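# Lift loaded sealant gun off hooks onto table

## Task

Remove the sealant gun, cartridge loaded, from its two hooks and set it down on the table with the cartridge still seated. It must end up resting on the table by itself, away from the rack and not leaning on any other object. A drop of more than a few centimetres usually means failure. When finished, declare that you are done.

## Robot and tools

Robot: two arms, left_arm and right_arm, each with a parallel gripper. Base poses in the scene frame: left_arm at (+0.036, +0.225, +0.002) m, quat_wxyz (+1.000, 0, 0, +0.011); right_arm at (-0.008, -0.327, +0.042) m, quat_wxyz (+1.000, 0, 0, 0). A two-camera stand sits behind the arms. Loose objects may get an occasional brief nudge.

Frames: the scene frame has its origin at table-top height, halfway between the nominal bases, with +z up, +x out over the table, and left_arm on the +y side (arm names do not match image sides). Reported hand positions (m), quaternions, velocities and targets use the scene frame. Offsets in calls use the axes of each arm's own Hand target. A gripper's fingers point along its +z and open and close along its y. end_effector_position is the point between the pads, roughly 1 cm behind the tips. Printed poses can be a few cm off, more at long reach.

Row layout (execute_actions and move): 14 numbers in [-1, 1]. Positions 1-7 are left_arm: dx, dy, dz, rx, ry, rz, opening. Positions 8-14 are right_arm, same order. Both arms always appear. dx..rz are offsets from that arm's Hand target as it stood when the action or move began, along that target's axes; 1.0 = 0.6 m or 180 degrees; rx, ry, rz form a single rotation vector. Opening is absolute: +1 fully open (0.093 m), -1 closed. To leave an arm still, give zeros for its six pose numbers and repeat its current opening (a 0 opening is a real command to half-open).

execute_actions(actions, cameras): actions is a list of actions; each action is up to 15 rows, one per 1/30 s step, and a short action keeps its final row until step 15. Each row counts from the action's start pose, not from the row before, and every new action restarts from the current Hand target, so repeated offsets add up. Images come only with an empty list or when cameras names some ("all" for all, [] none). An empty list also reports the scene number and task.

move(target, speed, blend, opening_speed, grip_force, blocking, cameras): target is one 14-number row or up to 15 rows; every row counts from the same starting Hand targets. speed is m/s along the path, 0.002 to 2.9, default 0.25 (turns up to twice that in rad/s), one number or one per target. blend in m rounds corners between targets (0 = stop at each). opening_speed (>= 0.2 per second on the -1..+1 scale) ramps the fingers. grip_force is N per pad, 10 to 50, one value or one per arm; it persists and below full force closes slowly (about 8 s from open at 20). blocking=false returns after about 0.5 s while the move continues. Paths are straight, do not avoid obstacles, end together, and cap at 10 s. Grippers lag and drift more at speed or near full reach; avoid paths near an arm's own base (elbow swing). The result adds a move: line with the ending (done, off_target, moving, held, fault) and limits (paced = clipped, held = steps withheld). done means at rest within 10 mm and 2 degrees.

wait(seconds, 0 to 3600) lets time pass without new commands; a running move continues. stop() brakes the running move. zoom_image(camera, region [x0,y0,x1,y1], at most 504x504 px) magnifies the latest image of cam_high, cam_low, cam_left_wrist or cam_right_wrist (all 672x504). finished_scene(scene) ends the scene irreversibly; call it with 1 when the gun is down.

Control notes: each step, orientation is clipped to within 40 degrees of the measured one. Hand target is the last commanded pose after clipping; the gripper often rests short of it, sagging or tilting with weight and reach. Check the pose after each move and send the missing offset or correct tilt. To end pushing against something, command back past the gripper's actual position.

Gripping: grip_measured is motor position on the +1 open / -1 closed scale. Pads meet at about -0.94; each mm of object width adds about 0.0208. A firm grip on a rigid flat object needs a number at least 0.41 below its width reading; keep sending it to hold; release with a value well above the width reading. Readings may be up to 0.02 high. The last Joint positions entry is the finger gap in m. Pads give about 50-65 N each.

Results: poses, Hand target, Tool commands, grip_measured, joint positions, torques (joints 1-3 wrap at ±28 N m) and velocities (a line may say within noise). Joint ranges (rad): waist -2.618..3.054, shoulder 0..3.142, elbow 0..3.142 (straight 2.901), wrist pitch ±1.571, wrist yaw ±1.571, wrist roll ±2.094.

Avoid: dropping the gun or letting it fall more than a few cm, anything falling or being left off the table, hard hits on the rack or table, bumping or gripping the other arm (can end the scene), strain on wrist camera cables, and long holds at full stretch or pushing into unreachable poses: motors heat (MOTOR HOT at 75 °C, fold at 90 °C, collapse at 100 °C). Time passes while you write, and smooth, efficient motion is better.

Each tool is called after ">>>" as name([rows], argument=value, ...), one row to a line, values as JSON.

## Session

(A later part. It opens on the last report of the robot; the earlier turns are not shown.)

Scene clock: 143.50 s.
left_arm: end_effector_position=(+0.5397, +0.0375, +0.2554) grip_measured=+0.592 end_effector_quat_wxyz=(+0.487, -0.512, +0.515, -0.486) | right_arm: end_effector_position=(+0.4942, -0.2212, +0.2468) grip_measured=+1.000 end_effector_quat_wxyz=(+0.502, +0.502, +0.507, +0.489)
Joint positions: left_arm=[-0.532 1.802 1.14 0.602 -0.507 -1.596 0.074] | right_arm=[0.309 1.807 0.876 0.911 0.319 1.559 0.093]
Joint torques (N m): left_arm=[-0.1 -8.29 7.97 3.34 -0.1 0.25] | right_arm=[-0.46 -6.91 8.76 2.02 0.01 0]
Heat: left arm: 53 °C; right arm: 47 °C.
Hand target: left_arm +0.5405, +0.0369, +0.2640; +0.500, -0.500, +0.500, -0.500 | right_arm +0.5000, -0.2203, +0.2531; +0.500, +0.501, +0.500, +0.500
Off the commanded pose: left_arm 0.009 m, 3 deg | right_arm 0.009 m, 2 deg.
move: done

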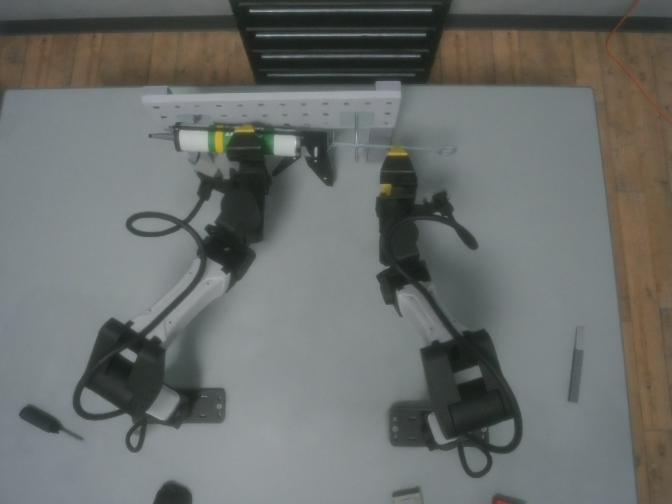

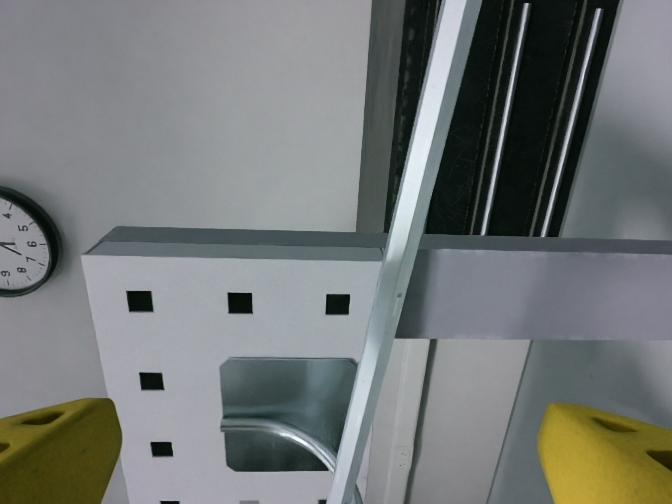

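>>> move(target=[0.0,0.0,0.0,0,0,0,0.0,0,0.0,0.06,0,0,0,1], speed=0.15, cameras=["cam_high","cam_right_wrist"])

>>> zoom_image(camera="cam_high", region=[280, 70, 500, 220])

Scene clock: 147.30 s.
left_arm: end_effector_position=(+0.5397, +0.0375, +0.2554) grip_measured=+0.592 end_effector_quat_wxyz=(+0.487, -0.512, +0.515, -0.486) | right_arm: end_effector_position=(+0.5303, -0.2211, +0.2524) grip_measured=+1.000 end_effector_quat_wxyz=(+0.505, +0.499, +0.500, +0.495)
Joint positions: left_arm=[-0.532 1.802 1.14 0.602 -0.507 -1.596 0.074] | right_arm=[0.281 1.916 1.03 0.887 0.291 1.559 0.093]
Joint torques (N m): left_arm=[-0.08 -8.24 7.98 3.35 -0.1 0.24] | right_arm=[-0.44 -7.73 8.95 1.85 -0.01 0.01]
Heat: left arm: 53 °C; right arm: 47 °C.
Hand target: left_arm +0.5405, +0.0369, +0.2640; +0.500, -0.500, +0.500, -0.500 | right_arm +0.5360, -0.2204, +0.2531; +0.500, +0.501, +0.500, +0.500
Off the commanded pose: left_arm 0.009 m, 3 deg | right_arm 0.006 m, 1 deg.
move: done

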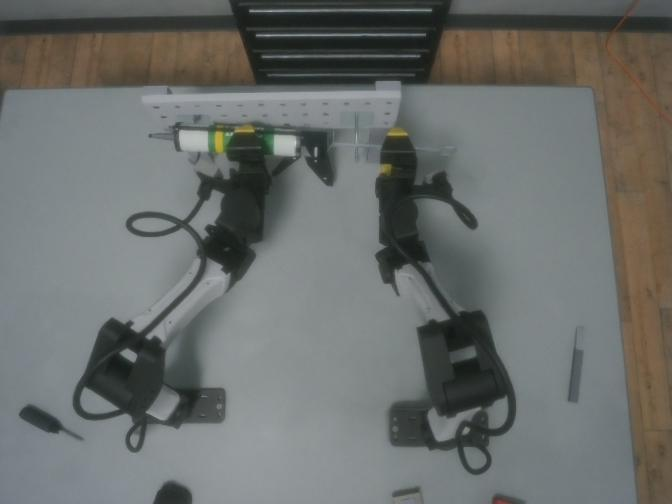

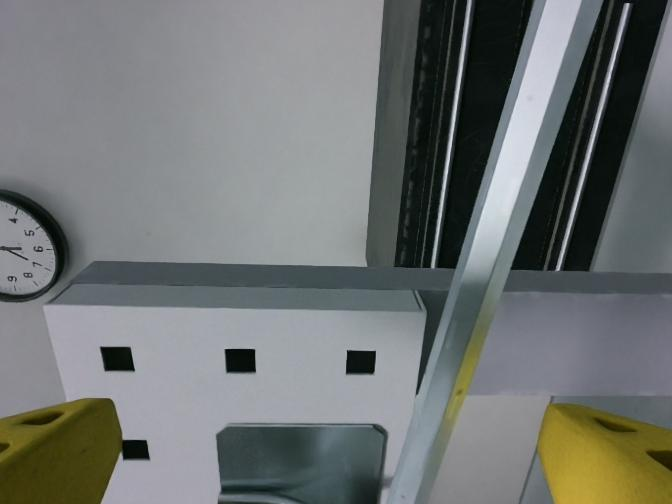

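Scaled by 2.291.

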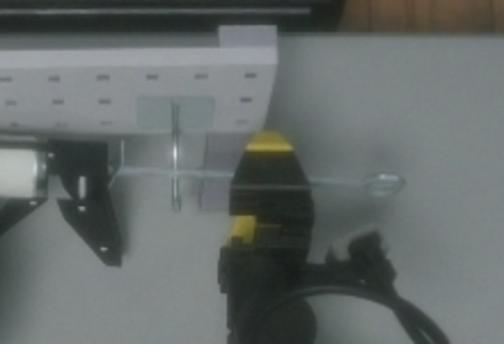

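>>> move(target=[0.0,0.0,0.0,0,0,0,0.0,0,-0.02,0.0,0,0,0,0.0], speed=0.15, opening_speed=1.0, cameras=["cam_right_wrist"])

Scene clock: 151.60 s.
left_arm: end_effector_position=(+0.5397, +0.0375, +0.2554) grip_measured=+0.592 end_effector_quat_wxyz=(+0.487, -0.512, +0.515, -0.486) | right_arm: end_effector_position=(+0.5331, -0.2202, +0.2384) grip_measured=+0.003 end_effector_quat_wxyz=(+0.502, +0.502, +0.506, +0.489)
Joint positions: left_arm=[-0.532 1.802 1.14 0.602 -0.507 -1.596 0.074] | right_arm=[0.281 1.948 1.03 0.9 0.29 1.56 0.045]
Joint torques (N m): left_arm=[-0.08 -8.25 7.97 3.34 -0.09 0.24] | right_arm=[-0.43 -8.17 7.47 2.17 0 0]
Heat: left arm: 53 °C; right arm: 47 °C.
Hand target: left_arm +0.5405, +0.0369, +0.2640; +0.500, -0.500, +0.500, -0.500 | right_arm +0.5360, -0.2204, +0.2413; +0.500, +0.501, +0.499, +0.500
Off the commanded pose: left_arm 0.009 m, 3 deg | right_arm 0.004 m, 1 deg.
move: done

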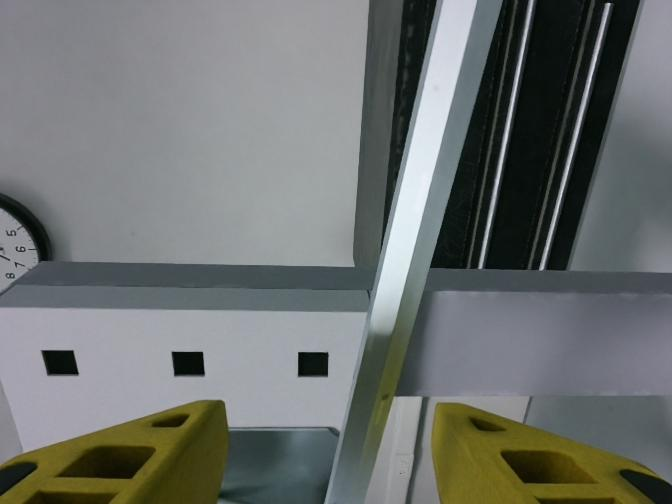

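>>> move(target=[0.0,0.0,0.0,0,0,0,0.0,0,-0.006,0.0,0,0,0,-1], opening_speed=0.8, cameras=["cam_right_wrist","cam_high"])

Scene clock: 156.07 s.
left_arm: end_effector_position=(+0.5397, +0.0375, +0.2555) grip_measured=+0.592 end_effector_quat_wxyz=(+0.487, -0.511, +0.515, -0.486) | right_arm: end_effector_position=(+0.5342, -0.2199, +0.2339) grip_measured=-0.878 end_effector_quat_wxyz=(+0.487, +0.517, +0.493, +0.503)
Joint positions: left_arm=[-0.532 1.802 1.14 0.602 -0.507 -1.596 0.074] | right_arm=[0.281 1.961 1.03 0.91 0.29 1.617 0.003]
Joint torques (N m): left_arm=[-0.08 -8.25 7.97 3.34 -0.09 0.25] | right_arm=[-0.43 -8.5 7.05 2.2 0.01 -0.52]
Heat: left arm: 53 °C; right arm: 47 °C.
Hand target: left_arm +0.5405, +0.0369, +0.2640; +0.500, -0.500, +0.500, -0.500 | right_arm +0.5360, -0.2204, +0.2376; +0.500, +0.501, +0.500, +0.500
Off the commanded pose: left_arm 0.009 m, 3 deg | right_arm 0.004 m, 3 deg.
move: off_target (right_arm)
Images, in order (width x height): cam_high 672x504, cam_right_wrist 672x504.

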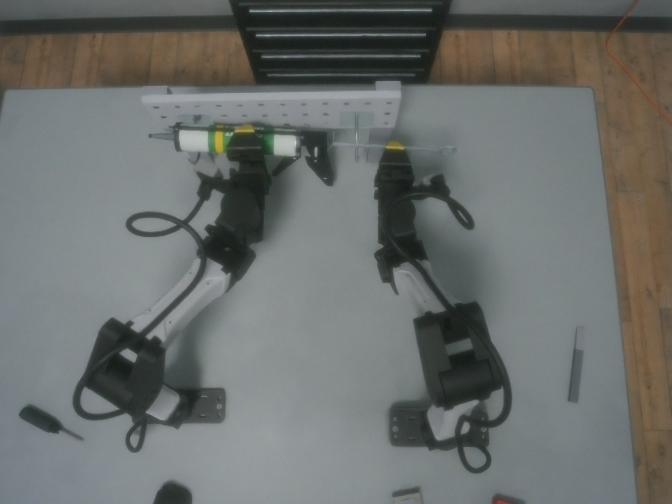

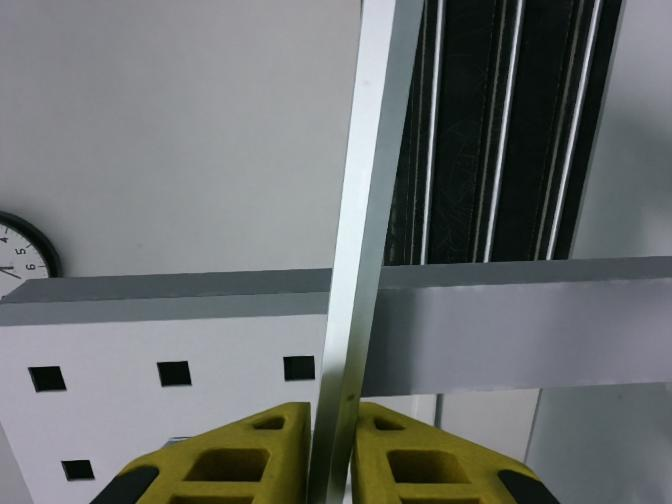

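>>> move(target=[0.0,-0.05,0.0,0,0,0,0.0,0,0.05,0.0,0,0,0,-1], speed=0.06, cameras=["all"])

Scene clock: 159.70 s.
left_arm: end_effector_position=(+0.5406, +0.0370, +0.2542) grip_measured=+0.592 end_effector_quat_wxyz=(+0.483, -0.516, +0.521, -0.479) | right_arm: end_effector_position=(+0.5337, -0.2202, +0.2336) grip_measured=-0.884 end_effector_quat_wxyz=(+0.478, +0.527, +0.505, +0.490)
Joint positions: left_arm=[-0.532 1.8 1.157 0.556 -0.507 -1.604 0.074] | right_arm=[0.281 1.935 1.044 0.824 0.29 1.624 0.003]
Joint torques (N m): left_arm=[-0.12 -11.64 13.04 2.62 -0.11 0.33] | right_arm=[-0.35 -12.05 9.4 1.98 0.05 -0.58]
Heat: left arm: 53 °C; right arm: 46 °C.
Hand target: left_arm +0.5405, +0.0369, +0.2941; +0.500, -0.500, +0.500, -0.500 | right_arm +0.5361, -0.2204, +0.2676; +0.500, +0.501, +0.500, +0.500
Off the commanded pose: left_arm 0.040 m, 4 deg | right_arm 0.034 m, 4 deg.
move: off_target (left_arm, right_arm)

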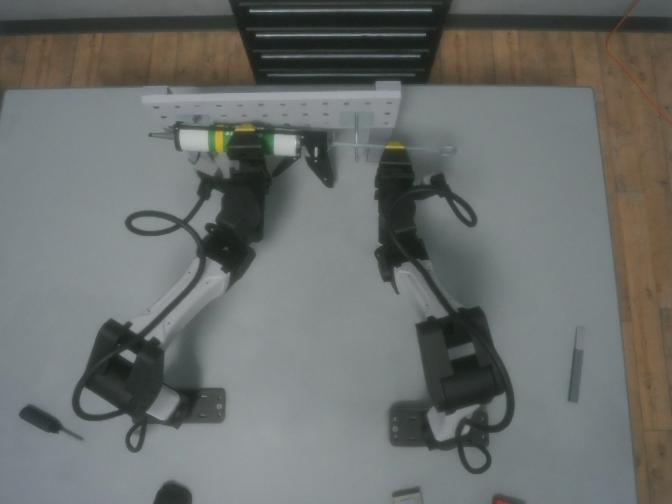

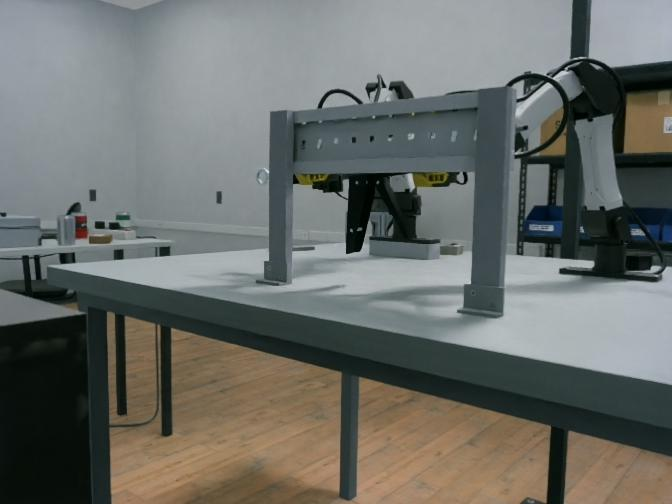

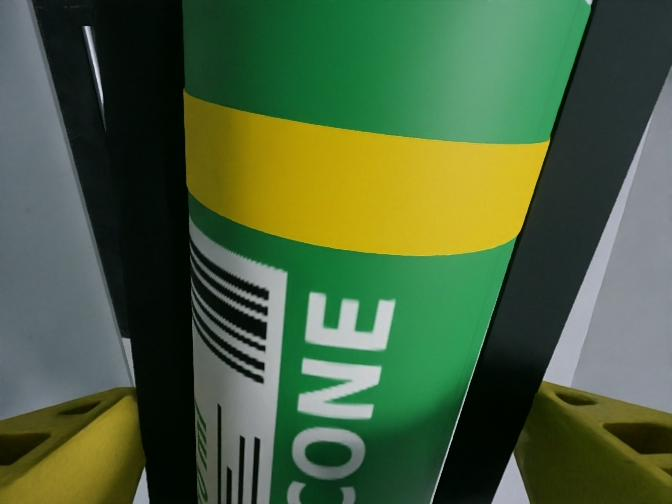

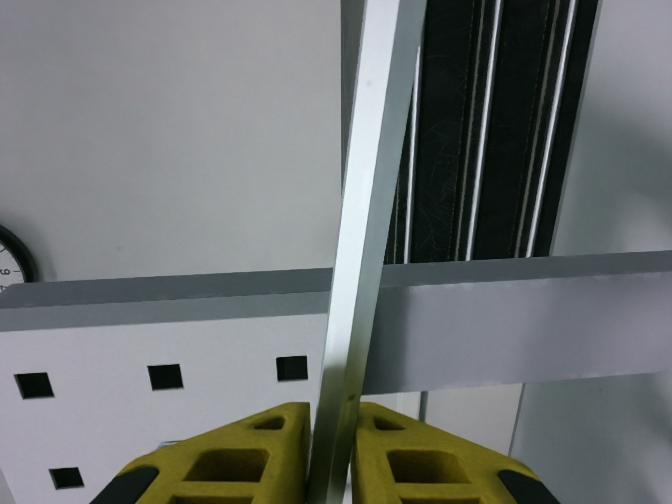

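>>> move(target=[0.0,-0.04,0.0,0.03,0,0,0.0,0,0.04,0.0,-0.03,0,0,-1], speed=0.06, cameras=["all"])

Scene clock: 163.37 s.
left_arm: end_effector_position=(+0.5408, +0.0369, +0.2579) grip_measured=+0.592 end_effector_quat_wxyz=(+0.485, -0.514, +0.516, -0.484) | right_arm: end_effector_position=(+0.5339, -0.2201, +0.2389) grip_measured=-0.884 end_effector_quat_wxyz=(+0.483, +0.522, +0.499, +0.496)
Joint positions: left_arm=[-0.532 1.8 1.157 0.572 -0.507 -1.603 0.074] | right_arm=[0.281 1.935 1.044 0.846 0.29 1.619 0.003]
Joint torques (N m): left_arm=[-0.24 -12.12 12.68 3.55 -0.15 0.76] | right_arm=[-0.27 -12.41 9.37 2.64 0.08 -0.77]
Heat: left arm: 52 °C; right arm: 46 °C.
Hand target: left_arm +0.5405, +0.0369, +0.3180; +0.523, -0.476, +0.476, -0.523 | right_arm +0.5360, -0.2205, +0.2917; +0.523, +0.476, +0.475, +0.523
Off the commanded pose: left_arm 0.060 m, 9 deg | right_arm 0.053 m, 8 deg.
move: off_target (left_arm, right_arm)

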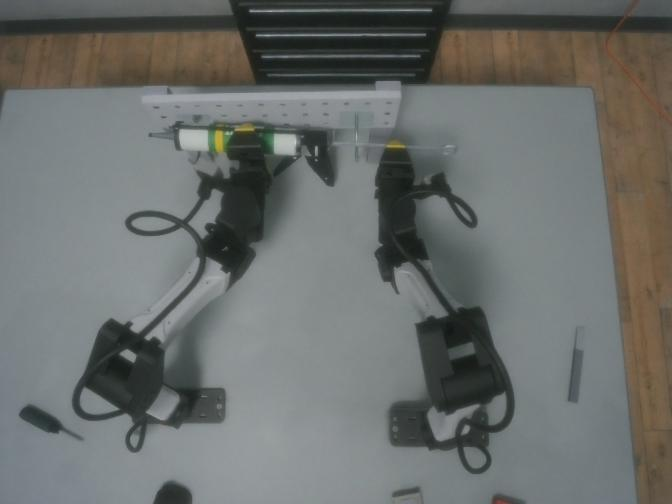

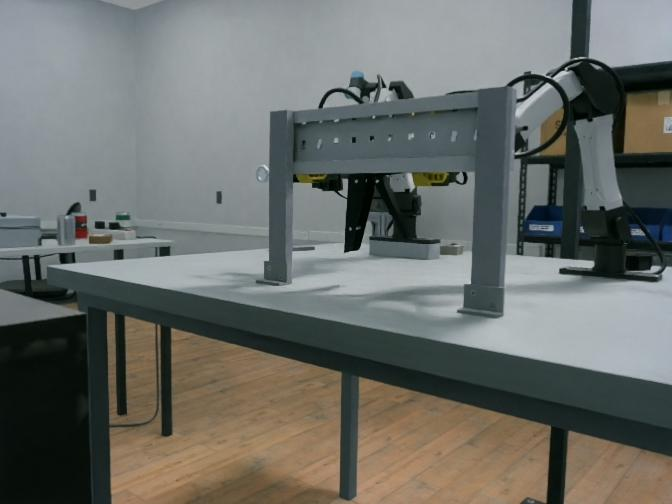

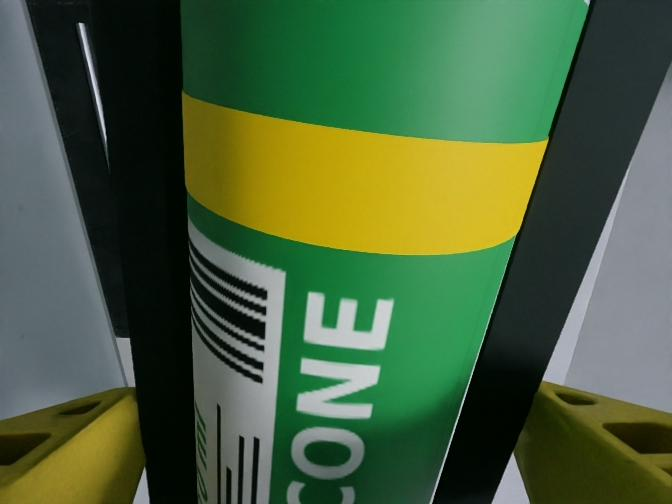

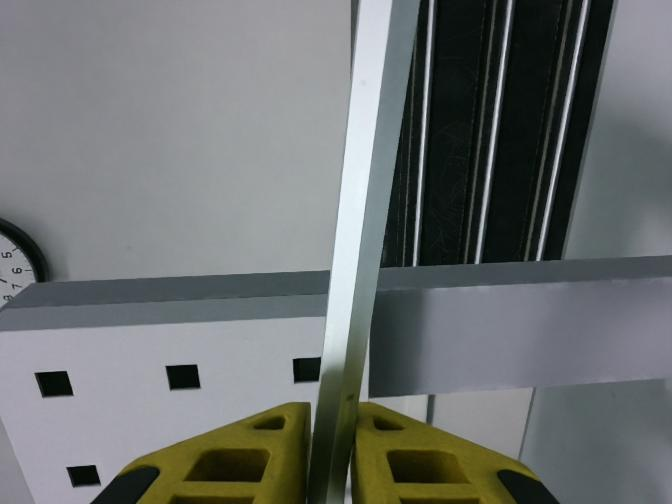

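>>> move(target=[0.0,-0.06,0.0,0.0,0,0,0.0,0,0.06,0.0,0,0,0,-1], speed=0.06, cameras=["all"])

Scene clock: 166.73 s.
left_arm: end_effector_position=(+0.5424, +0.0360, +0.2850) grip_measured=+0.592 end_effector_quat_wxyz=(+0.482, -0.517, +0.509, -0.491) | right_arm: end_effector_position=(+0.5317, -0.2221, +0.2722) grip_measured=-0.891 end_effector_quat_wxyz=(+0.487, +0.520, +0.498, +0.495)
Joint positions: left_arm=[-0.532 1.773 1.228 0.485 -0.507 -1.616 0.074] | right_arm=[0.279 1.858 1.086 0.734 0.292 1.611 0.002]
Joint torques (N m): left_arm=[-0.57 -13.41 14.76 3.03 -0.19 0.89] | right_arm=[0.08 -12.33 10.77 2.41 0.06 -0.71]
Heat: left arm: 52 °C; right arm: 46 °C.
Hand target: left_arm +0.5371, +0.0369, +0.3541; +0.523, -0.476, +0.476, -0.523 | right_arm +0.5327, -0.2205, +0.3274; +0.523, +0.476, +0.476, +0.523
Off the commanded pose: left_arm 0.069 m, 8 deg | right_arm 0.055 m, 8 deg.
move: off_target (left_arm, right_arm)

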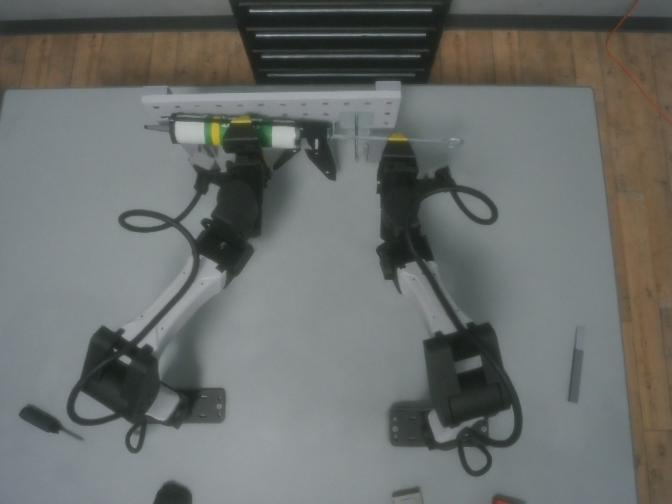

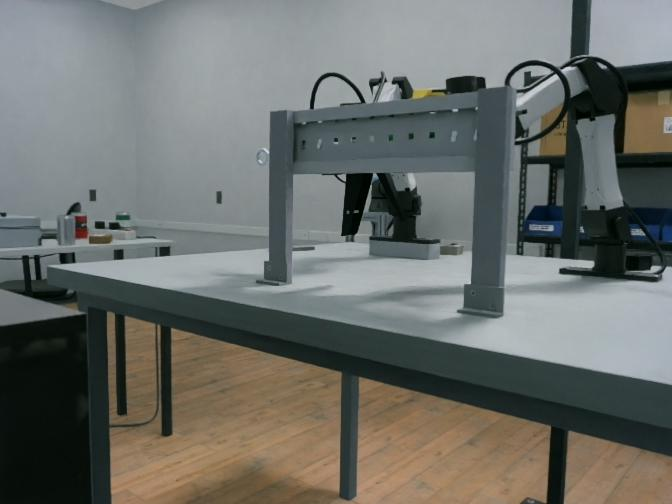

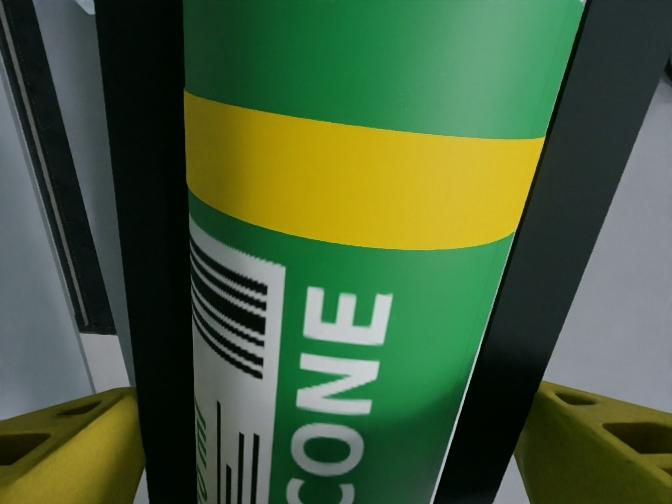

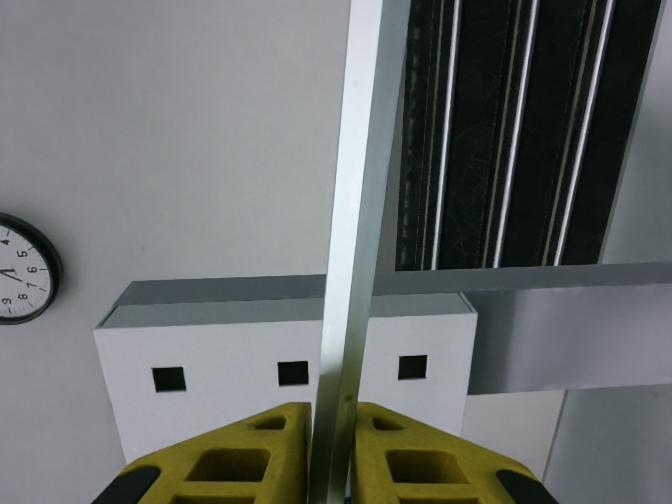

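>>> move(target=[0.0,-0.07,0.0,0.0,0,0,0.0,0,0.06,0.0,0,0,0,-1], speed=0.08, cameras=["all"])

Scene clock: 171.10 s.
left_arm: end_effector_position=(+0.5425, +0.0354, +0.3247) grip_measured=+0.592 end_effector_quat_wxyz=(+0.484, -0.517, +0.511, -0.488) | right_arm: end_effector_position=(+0.5314, -0.2228, +0.3107) grip_measured=-0.893 end_effector_quat_wxyz=(+0.489, +0.519, +0.495, +0.497)
Joint positions: left_arm=[-0.535 1.741 1.356 0.32 -0.513 -1.613 0.074] | right_arm=[0.279 1.794 1.164 0.6 0.295 1.611 0.002]
Joint torques (N m): left_arm=[-0.76 -13.33 15.1 3.09 -0.18 0.85] | right_arm=[0.24 -11.92 11.06 2.4 0.04 -0.71]
Heat: left arm: 53 °C; right arm: 47 °C.
Hand target: left_arm +0.5332, +0.0369, +0.3956; +0.523, -0.476, +0.476, -0.523 | right_arm +0.5293, -0.2205, +0.3632; +0.523, +0.476, +0.476, +0.523
Off the commanded pose: left_arm 0.072 m, 9 deg | right_arm 0.053 m, 7 deg.
move: off_target (left_arm, right_arm)

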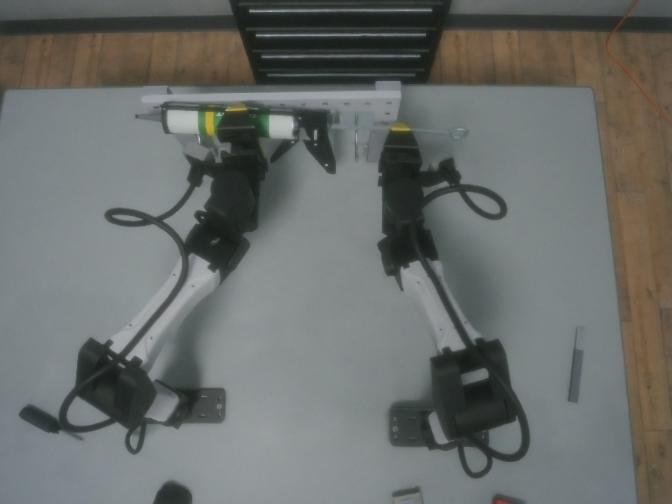

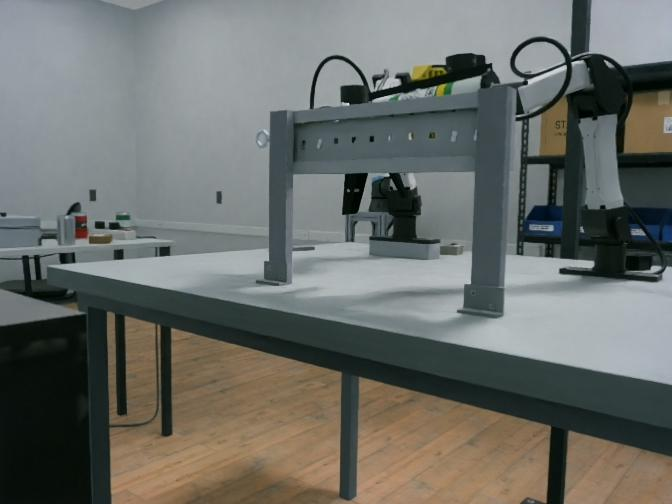

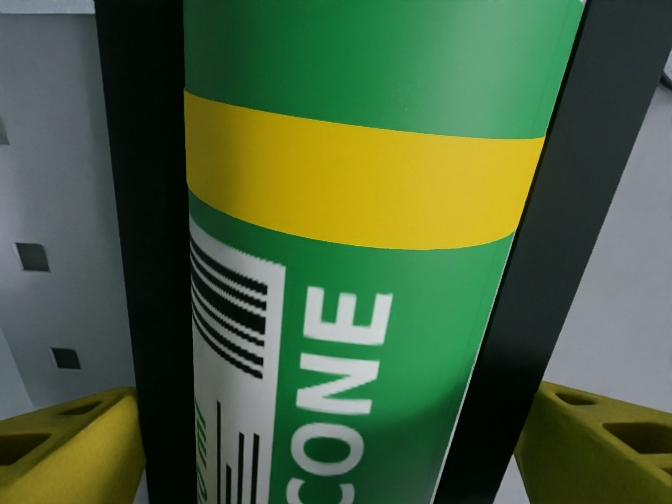

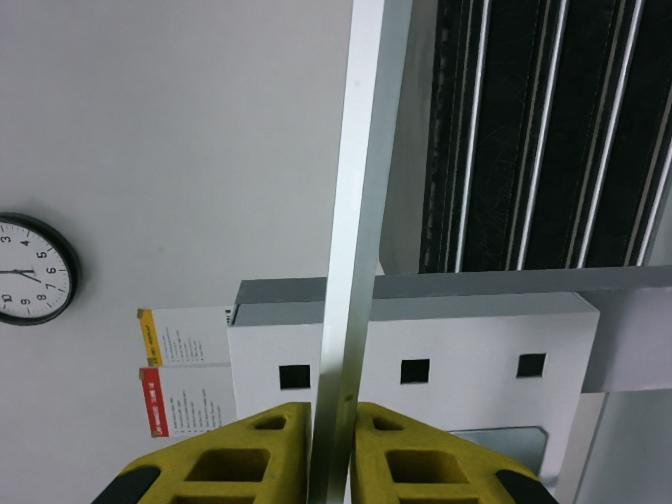

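>>> move(target=[0.0,-0.027,-0.282,0.0,0,0,0.0,0,0.027,-0.282,0,0,0,-1], speed=0.12, cameras=["all"])

Scene clock: 176.43 s.
left_arm: end_effector_position=(+0.3720, +0.0339, +0.3739) grip_measured=+0.592 end_effector_quat_wxyz=(+0.506, -0.497, +0.488, -0.509) | right_arm: end_effector_position=(+0.3638, -0.2258, +0.3563) grip_measured=-0.896 end_effector_quat_wxyz=(+0.508, +0.501, +0.462, +0.527)
Joint positions: left_arm=[-0.876 1.219 0.989 0.276 -0.86 -1.548 0.074] | right_arm=[0.473 1.139 0.67 0.55 0.495 1.59 0.002]
Joint torques (N m): left_arm=[-1.22 -6.23 9.22 2.89 -0.06 0.74] | right_arm=[1.37 -4.68 7.84 1.97 0.05 -0.71]
Heat: left arm: 52 °C; right arm: 48 °C.
Hand target: left_arm +0.3632, +0.0368, +0.3961; +0.523, -0.476, +0.476, -0.523 | right_arm +0.3593, -0.2205, +0.3635; +0.523, +0.477, +0.475, +0.523
Off the commanded pose: left_arm 0.024 m, 4 deg | right_arm 0.010 m, 4 deg.
move: off_target (left_arm, right_arm)

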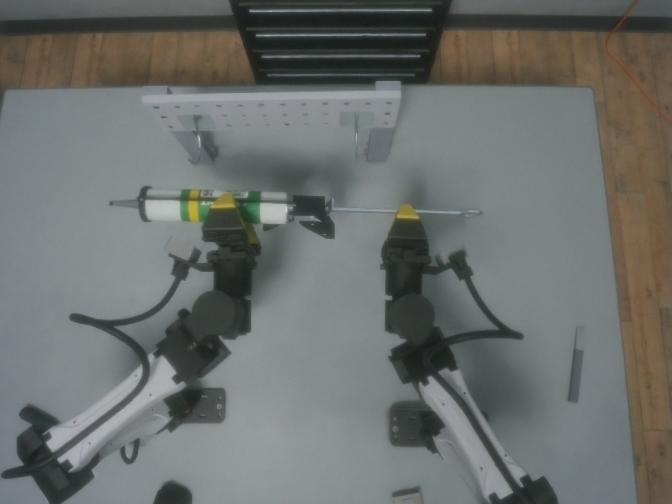

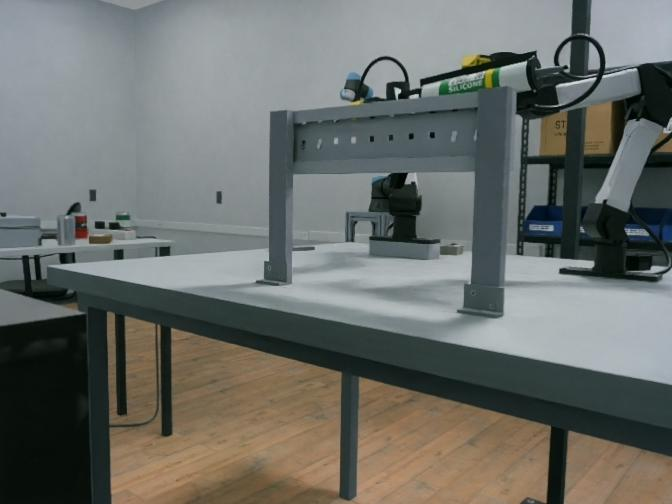

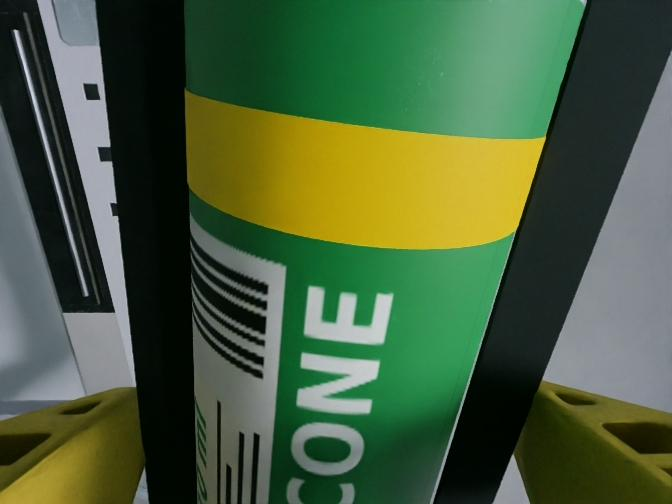

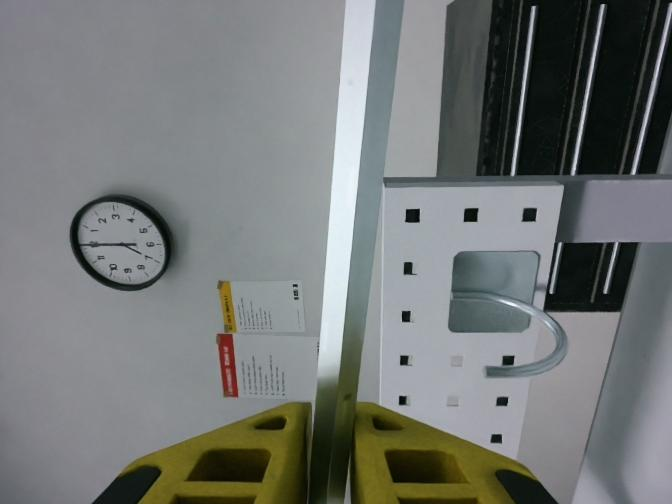

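>>> move(target=[-0.067,0.089,0.0585,-0.197,0,0,0.0,0.067,-0.089,0.0585,0.197,0,0,-1], speed=0.12, cameras=["all"])

Scene clock: 196.43 s.
left_arm: end_effector_position=(+0.3988, +0.0801, +0.3129) grip_measured=+0.592 end_effector_quat_wxyz=(-0.329, +0.641, -0.611, +0.327) | right_arm: end_effector_position=(+0.3928, -0.1796, +0.2975) grip_measured=-0.898 end_effector_quat_wxyz=(+0.331, +0.625, +0.614, +0.351)
Joint positions: left_arm=[-0.607 1.396 1.484 -0.791 -0.49 -1.971 0.074] | right_arm=[0.509 1.433 1.247 -0.436 0.408 1.887 0.002]
Joint torques (N m): left_arm=[-0.64 -5.65 14.5 2.39 -0.4 0.68] | right_arm=[0.21 -5.16 11.12 1.73 0.63 -0.46]
Heat: left arm: 51 °C; right arm: 48 °C.
Hand target: left_arm +0.4032, +0.0771, +0.3462; -0.353, +0.613, -0.613, +0.353 | right_arm +0.3993, -0.1803, +0.3137; +0.353, +0.613, +0.612, +0.354
Off the commanded pose: left_arm 0.034 m, 5 deg | right_arm 0.017 m, 3 deg.
move: off_target (left_arm, right_arm)

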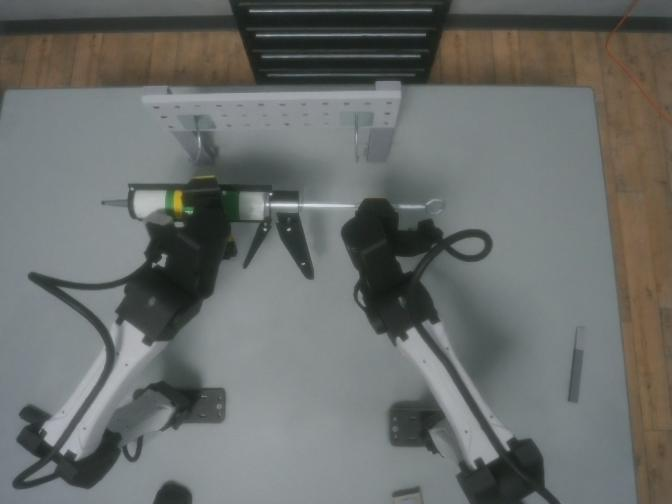

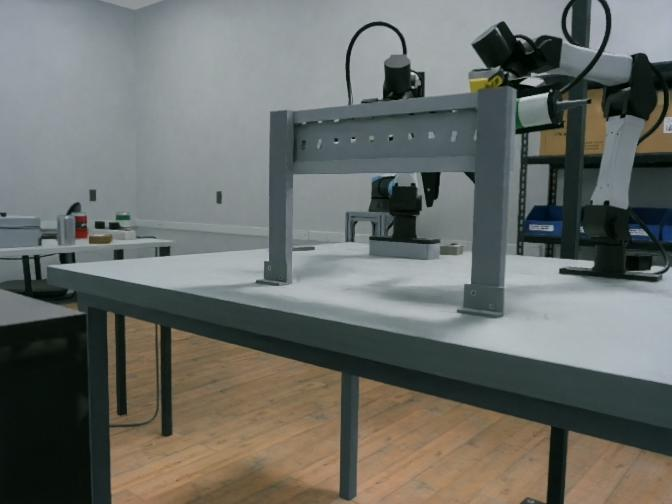

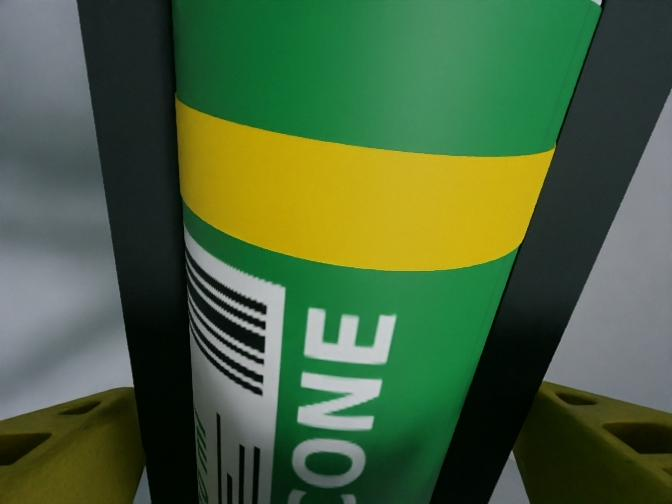

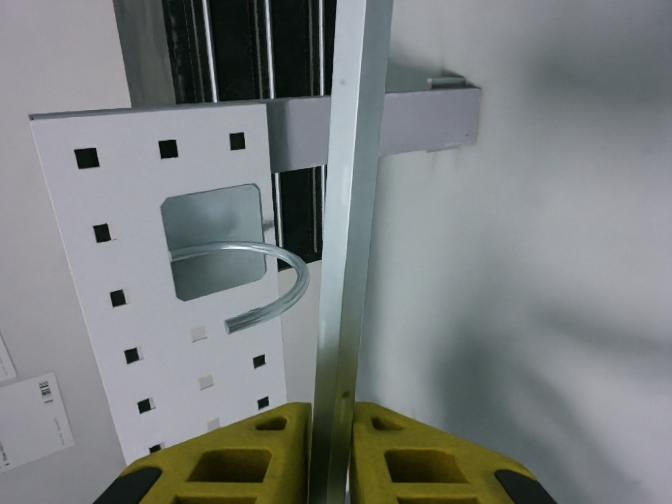

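>>> move(target=[-0.017,0.157,0.129,-0.25,0,0,0.0,0.017,-0.157,0.129,0.25,0,0,-1], speed=0.12, cameras=["all"])

Scene clock: 207.17 s.
left_arm: end_effector_position=(+0.4239, +0.0920, +0.2061) grip_measured=+0.592 end_effector_quat_wxyz=(-0.088, +0.726, -0.678, +0.074) | right_arm: end_effector_position=(+0.4111, -0.1666, +0.1893) grip_measured=-0.909 end_effector_quat_wxyz=(+0.079, +0.707, +0.697, +0.090)
Joint positions: left_arm=[-0.398 1.972 2.073 -1.467 -0.109 -2.002 0.074] | right_arm=[0.394 2.061 1.965 -1.249 0.079 1.972 0.002]
Joint torques (N m): left_arm=[-0.61 -10.39 12.77 0.58 -0.02 0.55] | right_arm=[-0.53 -8.8 9.32 0.59 0.42 -0.29]
Heat: left arm: 48 °C; right arm: 50 °C.
Hand target: left_arm +0.4229, +0.0872, +0.2259; -0.092, +0.701, -0.701, +0.092 | right_arm +0.4191, -0.1699, +0.1935; +0.091, +0.701, +0.701, +0.092
Off the commanded pose: left_arm 0.020 m, 4 deg | right_arm 0.009 m, 2 deg.
move: off_target (left_arm)

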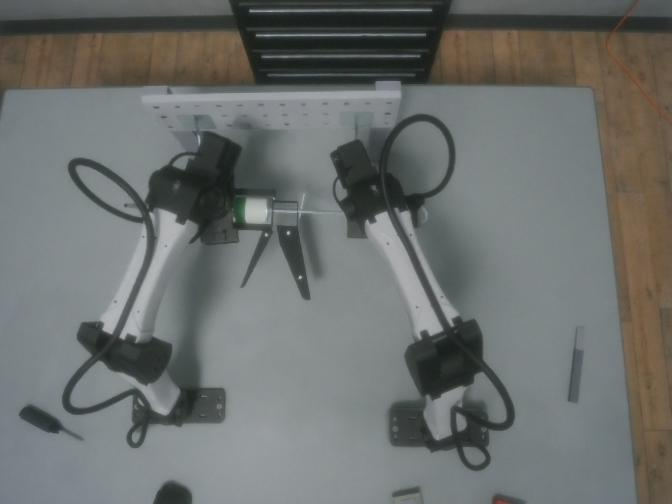

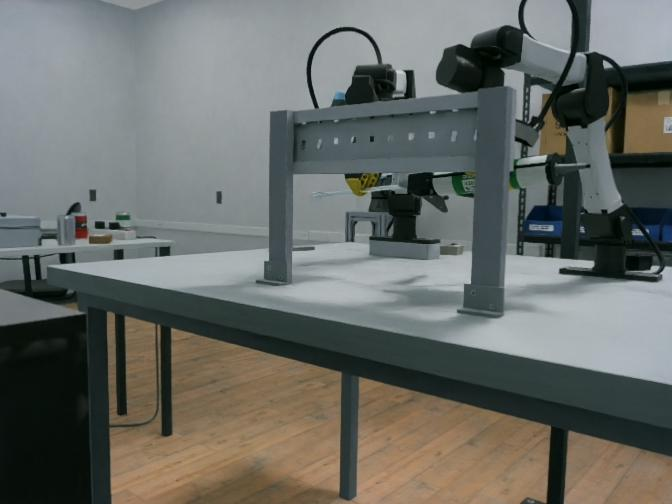

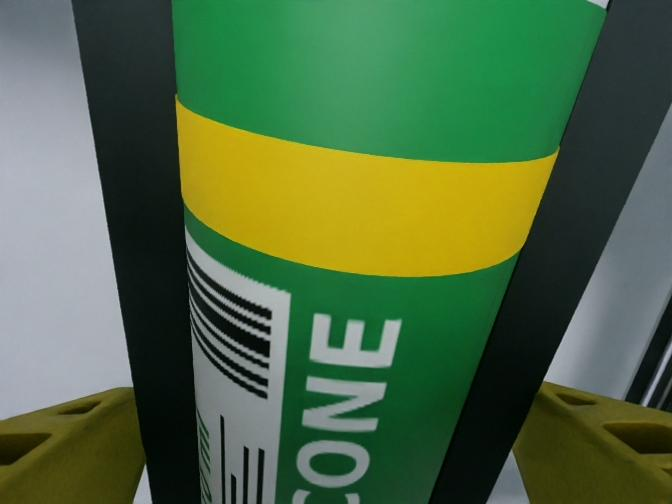

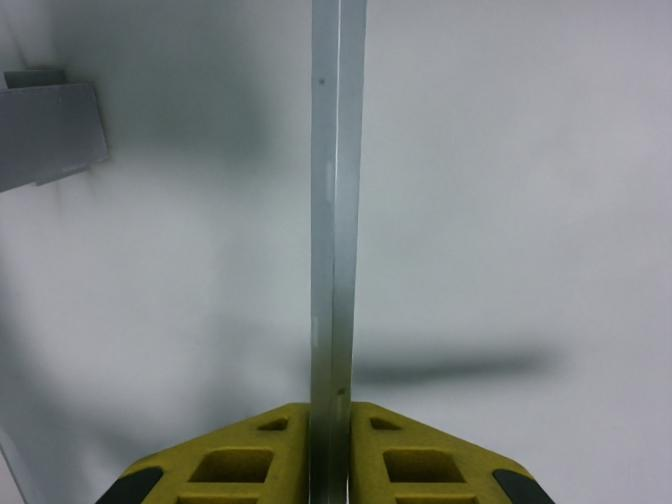

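>>> move(target=[0,0.0475,0.177,-0.083,0,0,0.0,0,-0.0475,0.177,0.083,0,0,-1], speed=0.12, cameras=["all"])

Scene clock: 213.07 s.
left_arm: end_effector_position=(+0.4330, +0.0992, +0.1151) grip_measured=+0.592 end_effector_quat_wxyz=(-0.027, +0.735, -0.677, -0.001) | right_arm: end_effector_position=(+0.4220, -0.1617, +0.1257) grip_measured=-0.910 end_effector_quat_wxyz=(+0.038, +0.710, +0.702, +0.038)
Joint positions: left_arm=[-0.35 2.13 1.962 -1.382 -0.05 -1.98 0.074] | right_arm=[0.38 2.239 2.015 -1.246 0.04 1.961 0.002]
Joint torques (N m): left_arm=[-1.36 -11 7.08 0.19 0.34 0.59] | right_arm=[-2.33 -4.37 5.18 0.38 -0.24 -0.38]
Heat: left arm: 46 °C; right arm: 50 °C.
Hand target: left_arm +0.4226, +0.0873, +0.1159; +0.000, +0.707, -0.707, +0.000 | right_arm +0.4189, -0.1696, +0.0836; -0.001, +0.707, +0.707, +0.001
Off the commanded pose: left_arm 0.016 m, 6 deg | right_arm 0.043 m, 6 deg.
move: off_target (left_arm, right_arm)

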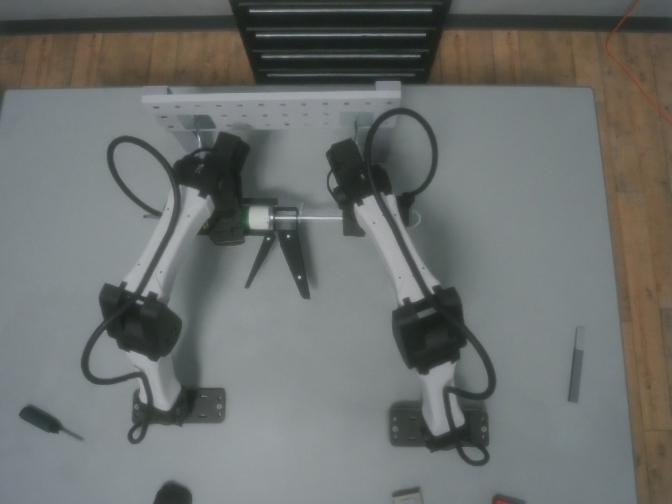

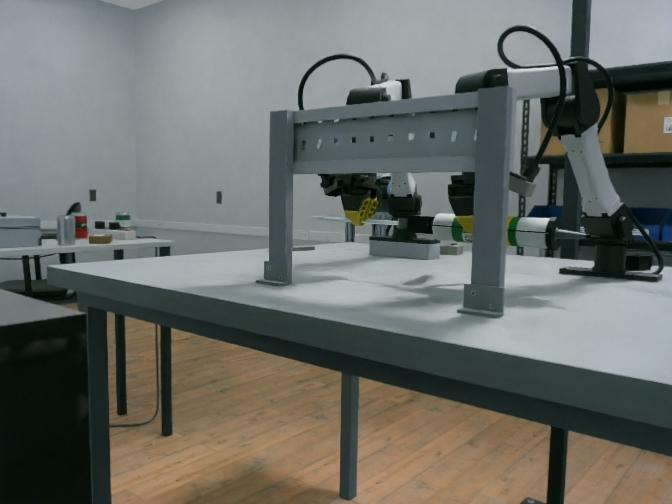

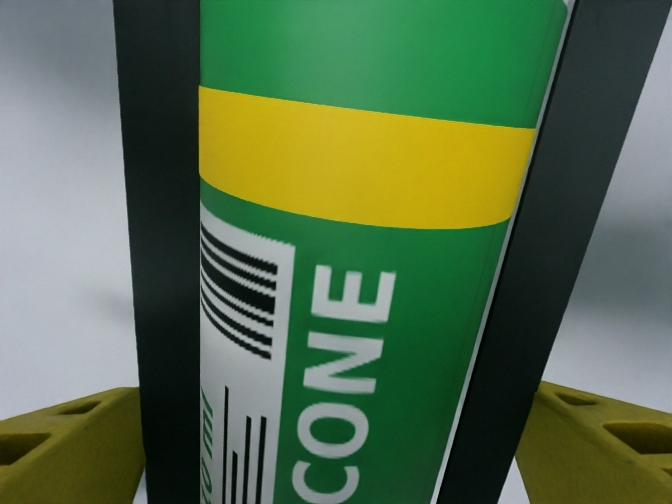

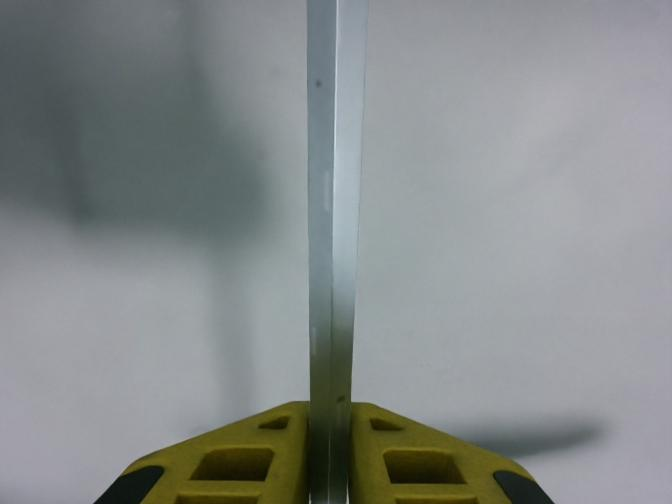

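>>> zoom_image(camera="cam_low", region=[280, 160, 600, 320])

>>> zoom_image(camera="cam_high", region=[130, 120, 440, 320])

Scaled by 1.575.

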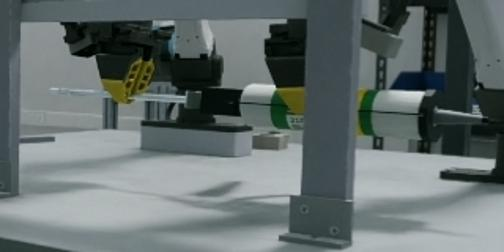

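Scaled by 1.626.

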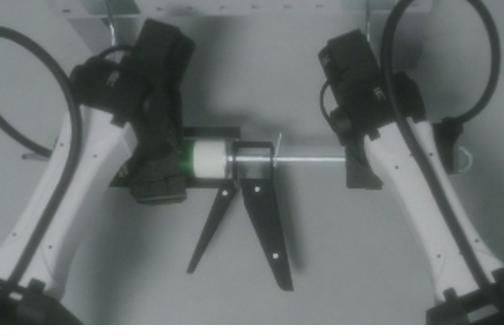

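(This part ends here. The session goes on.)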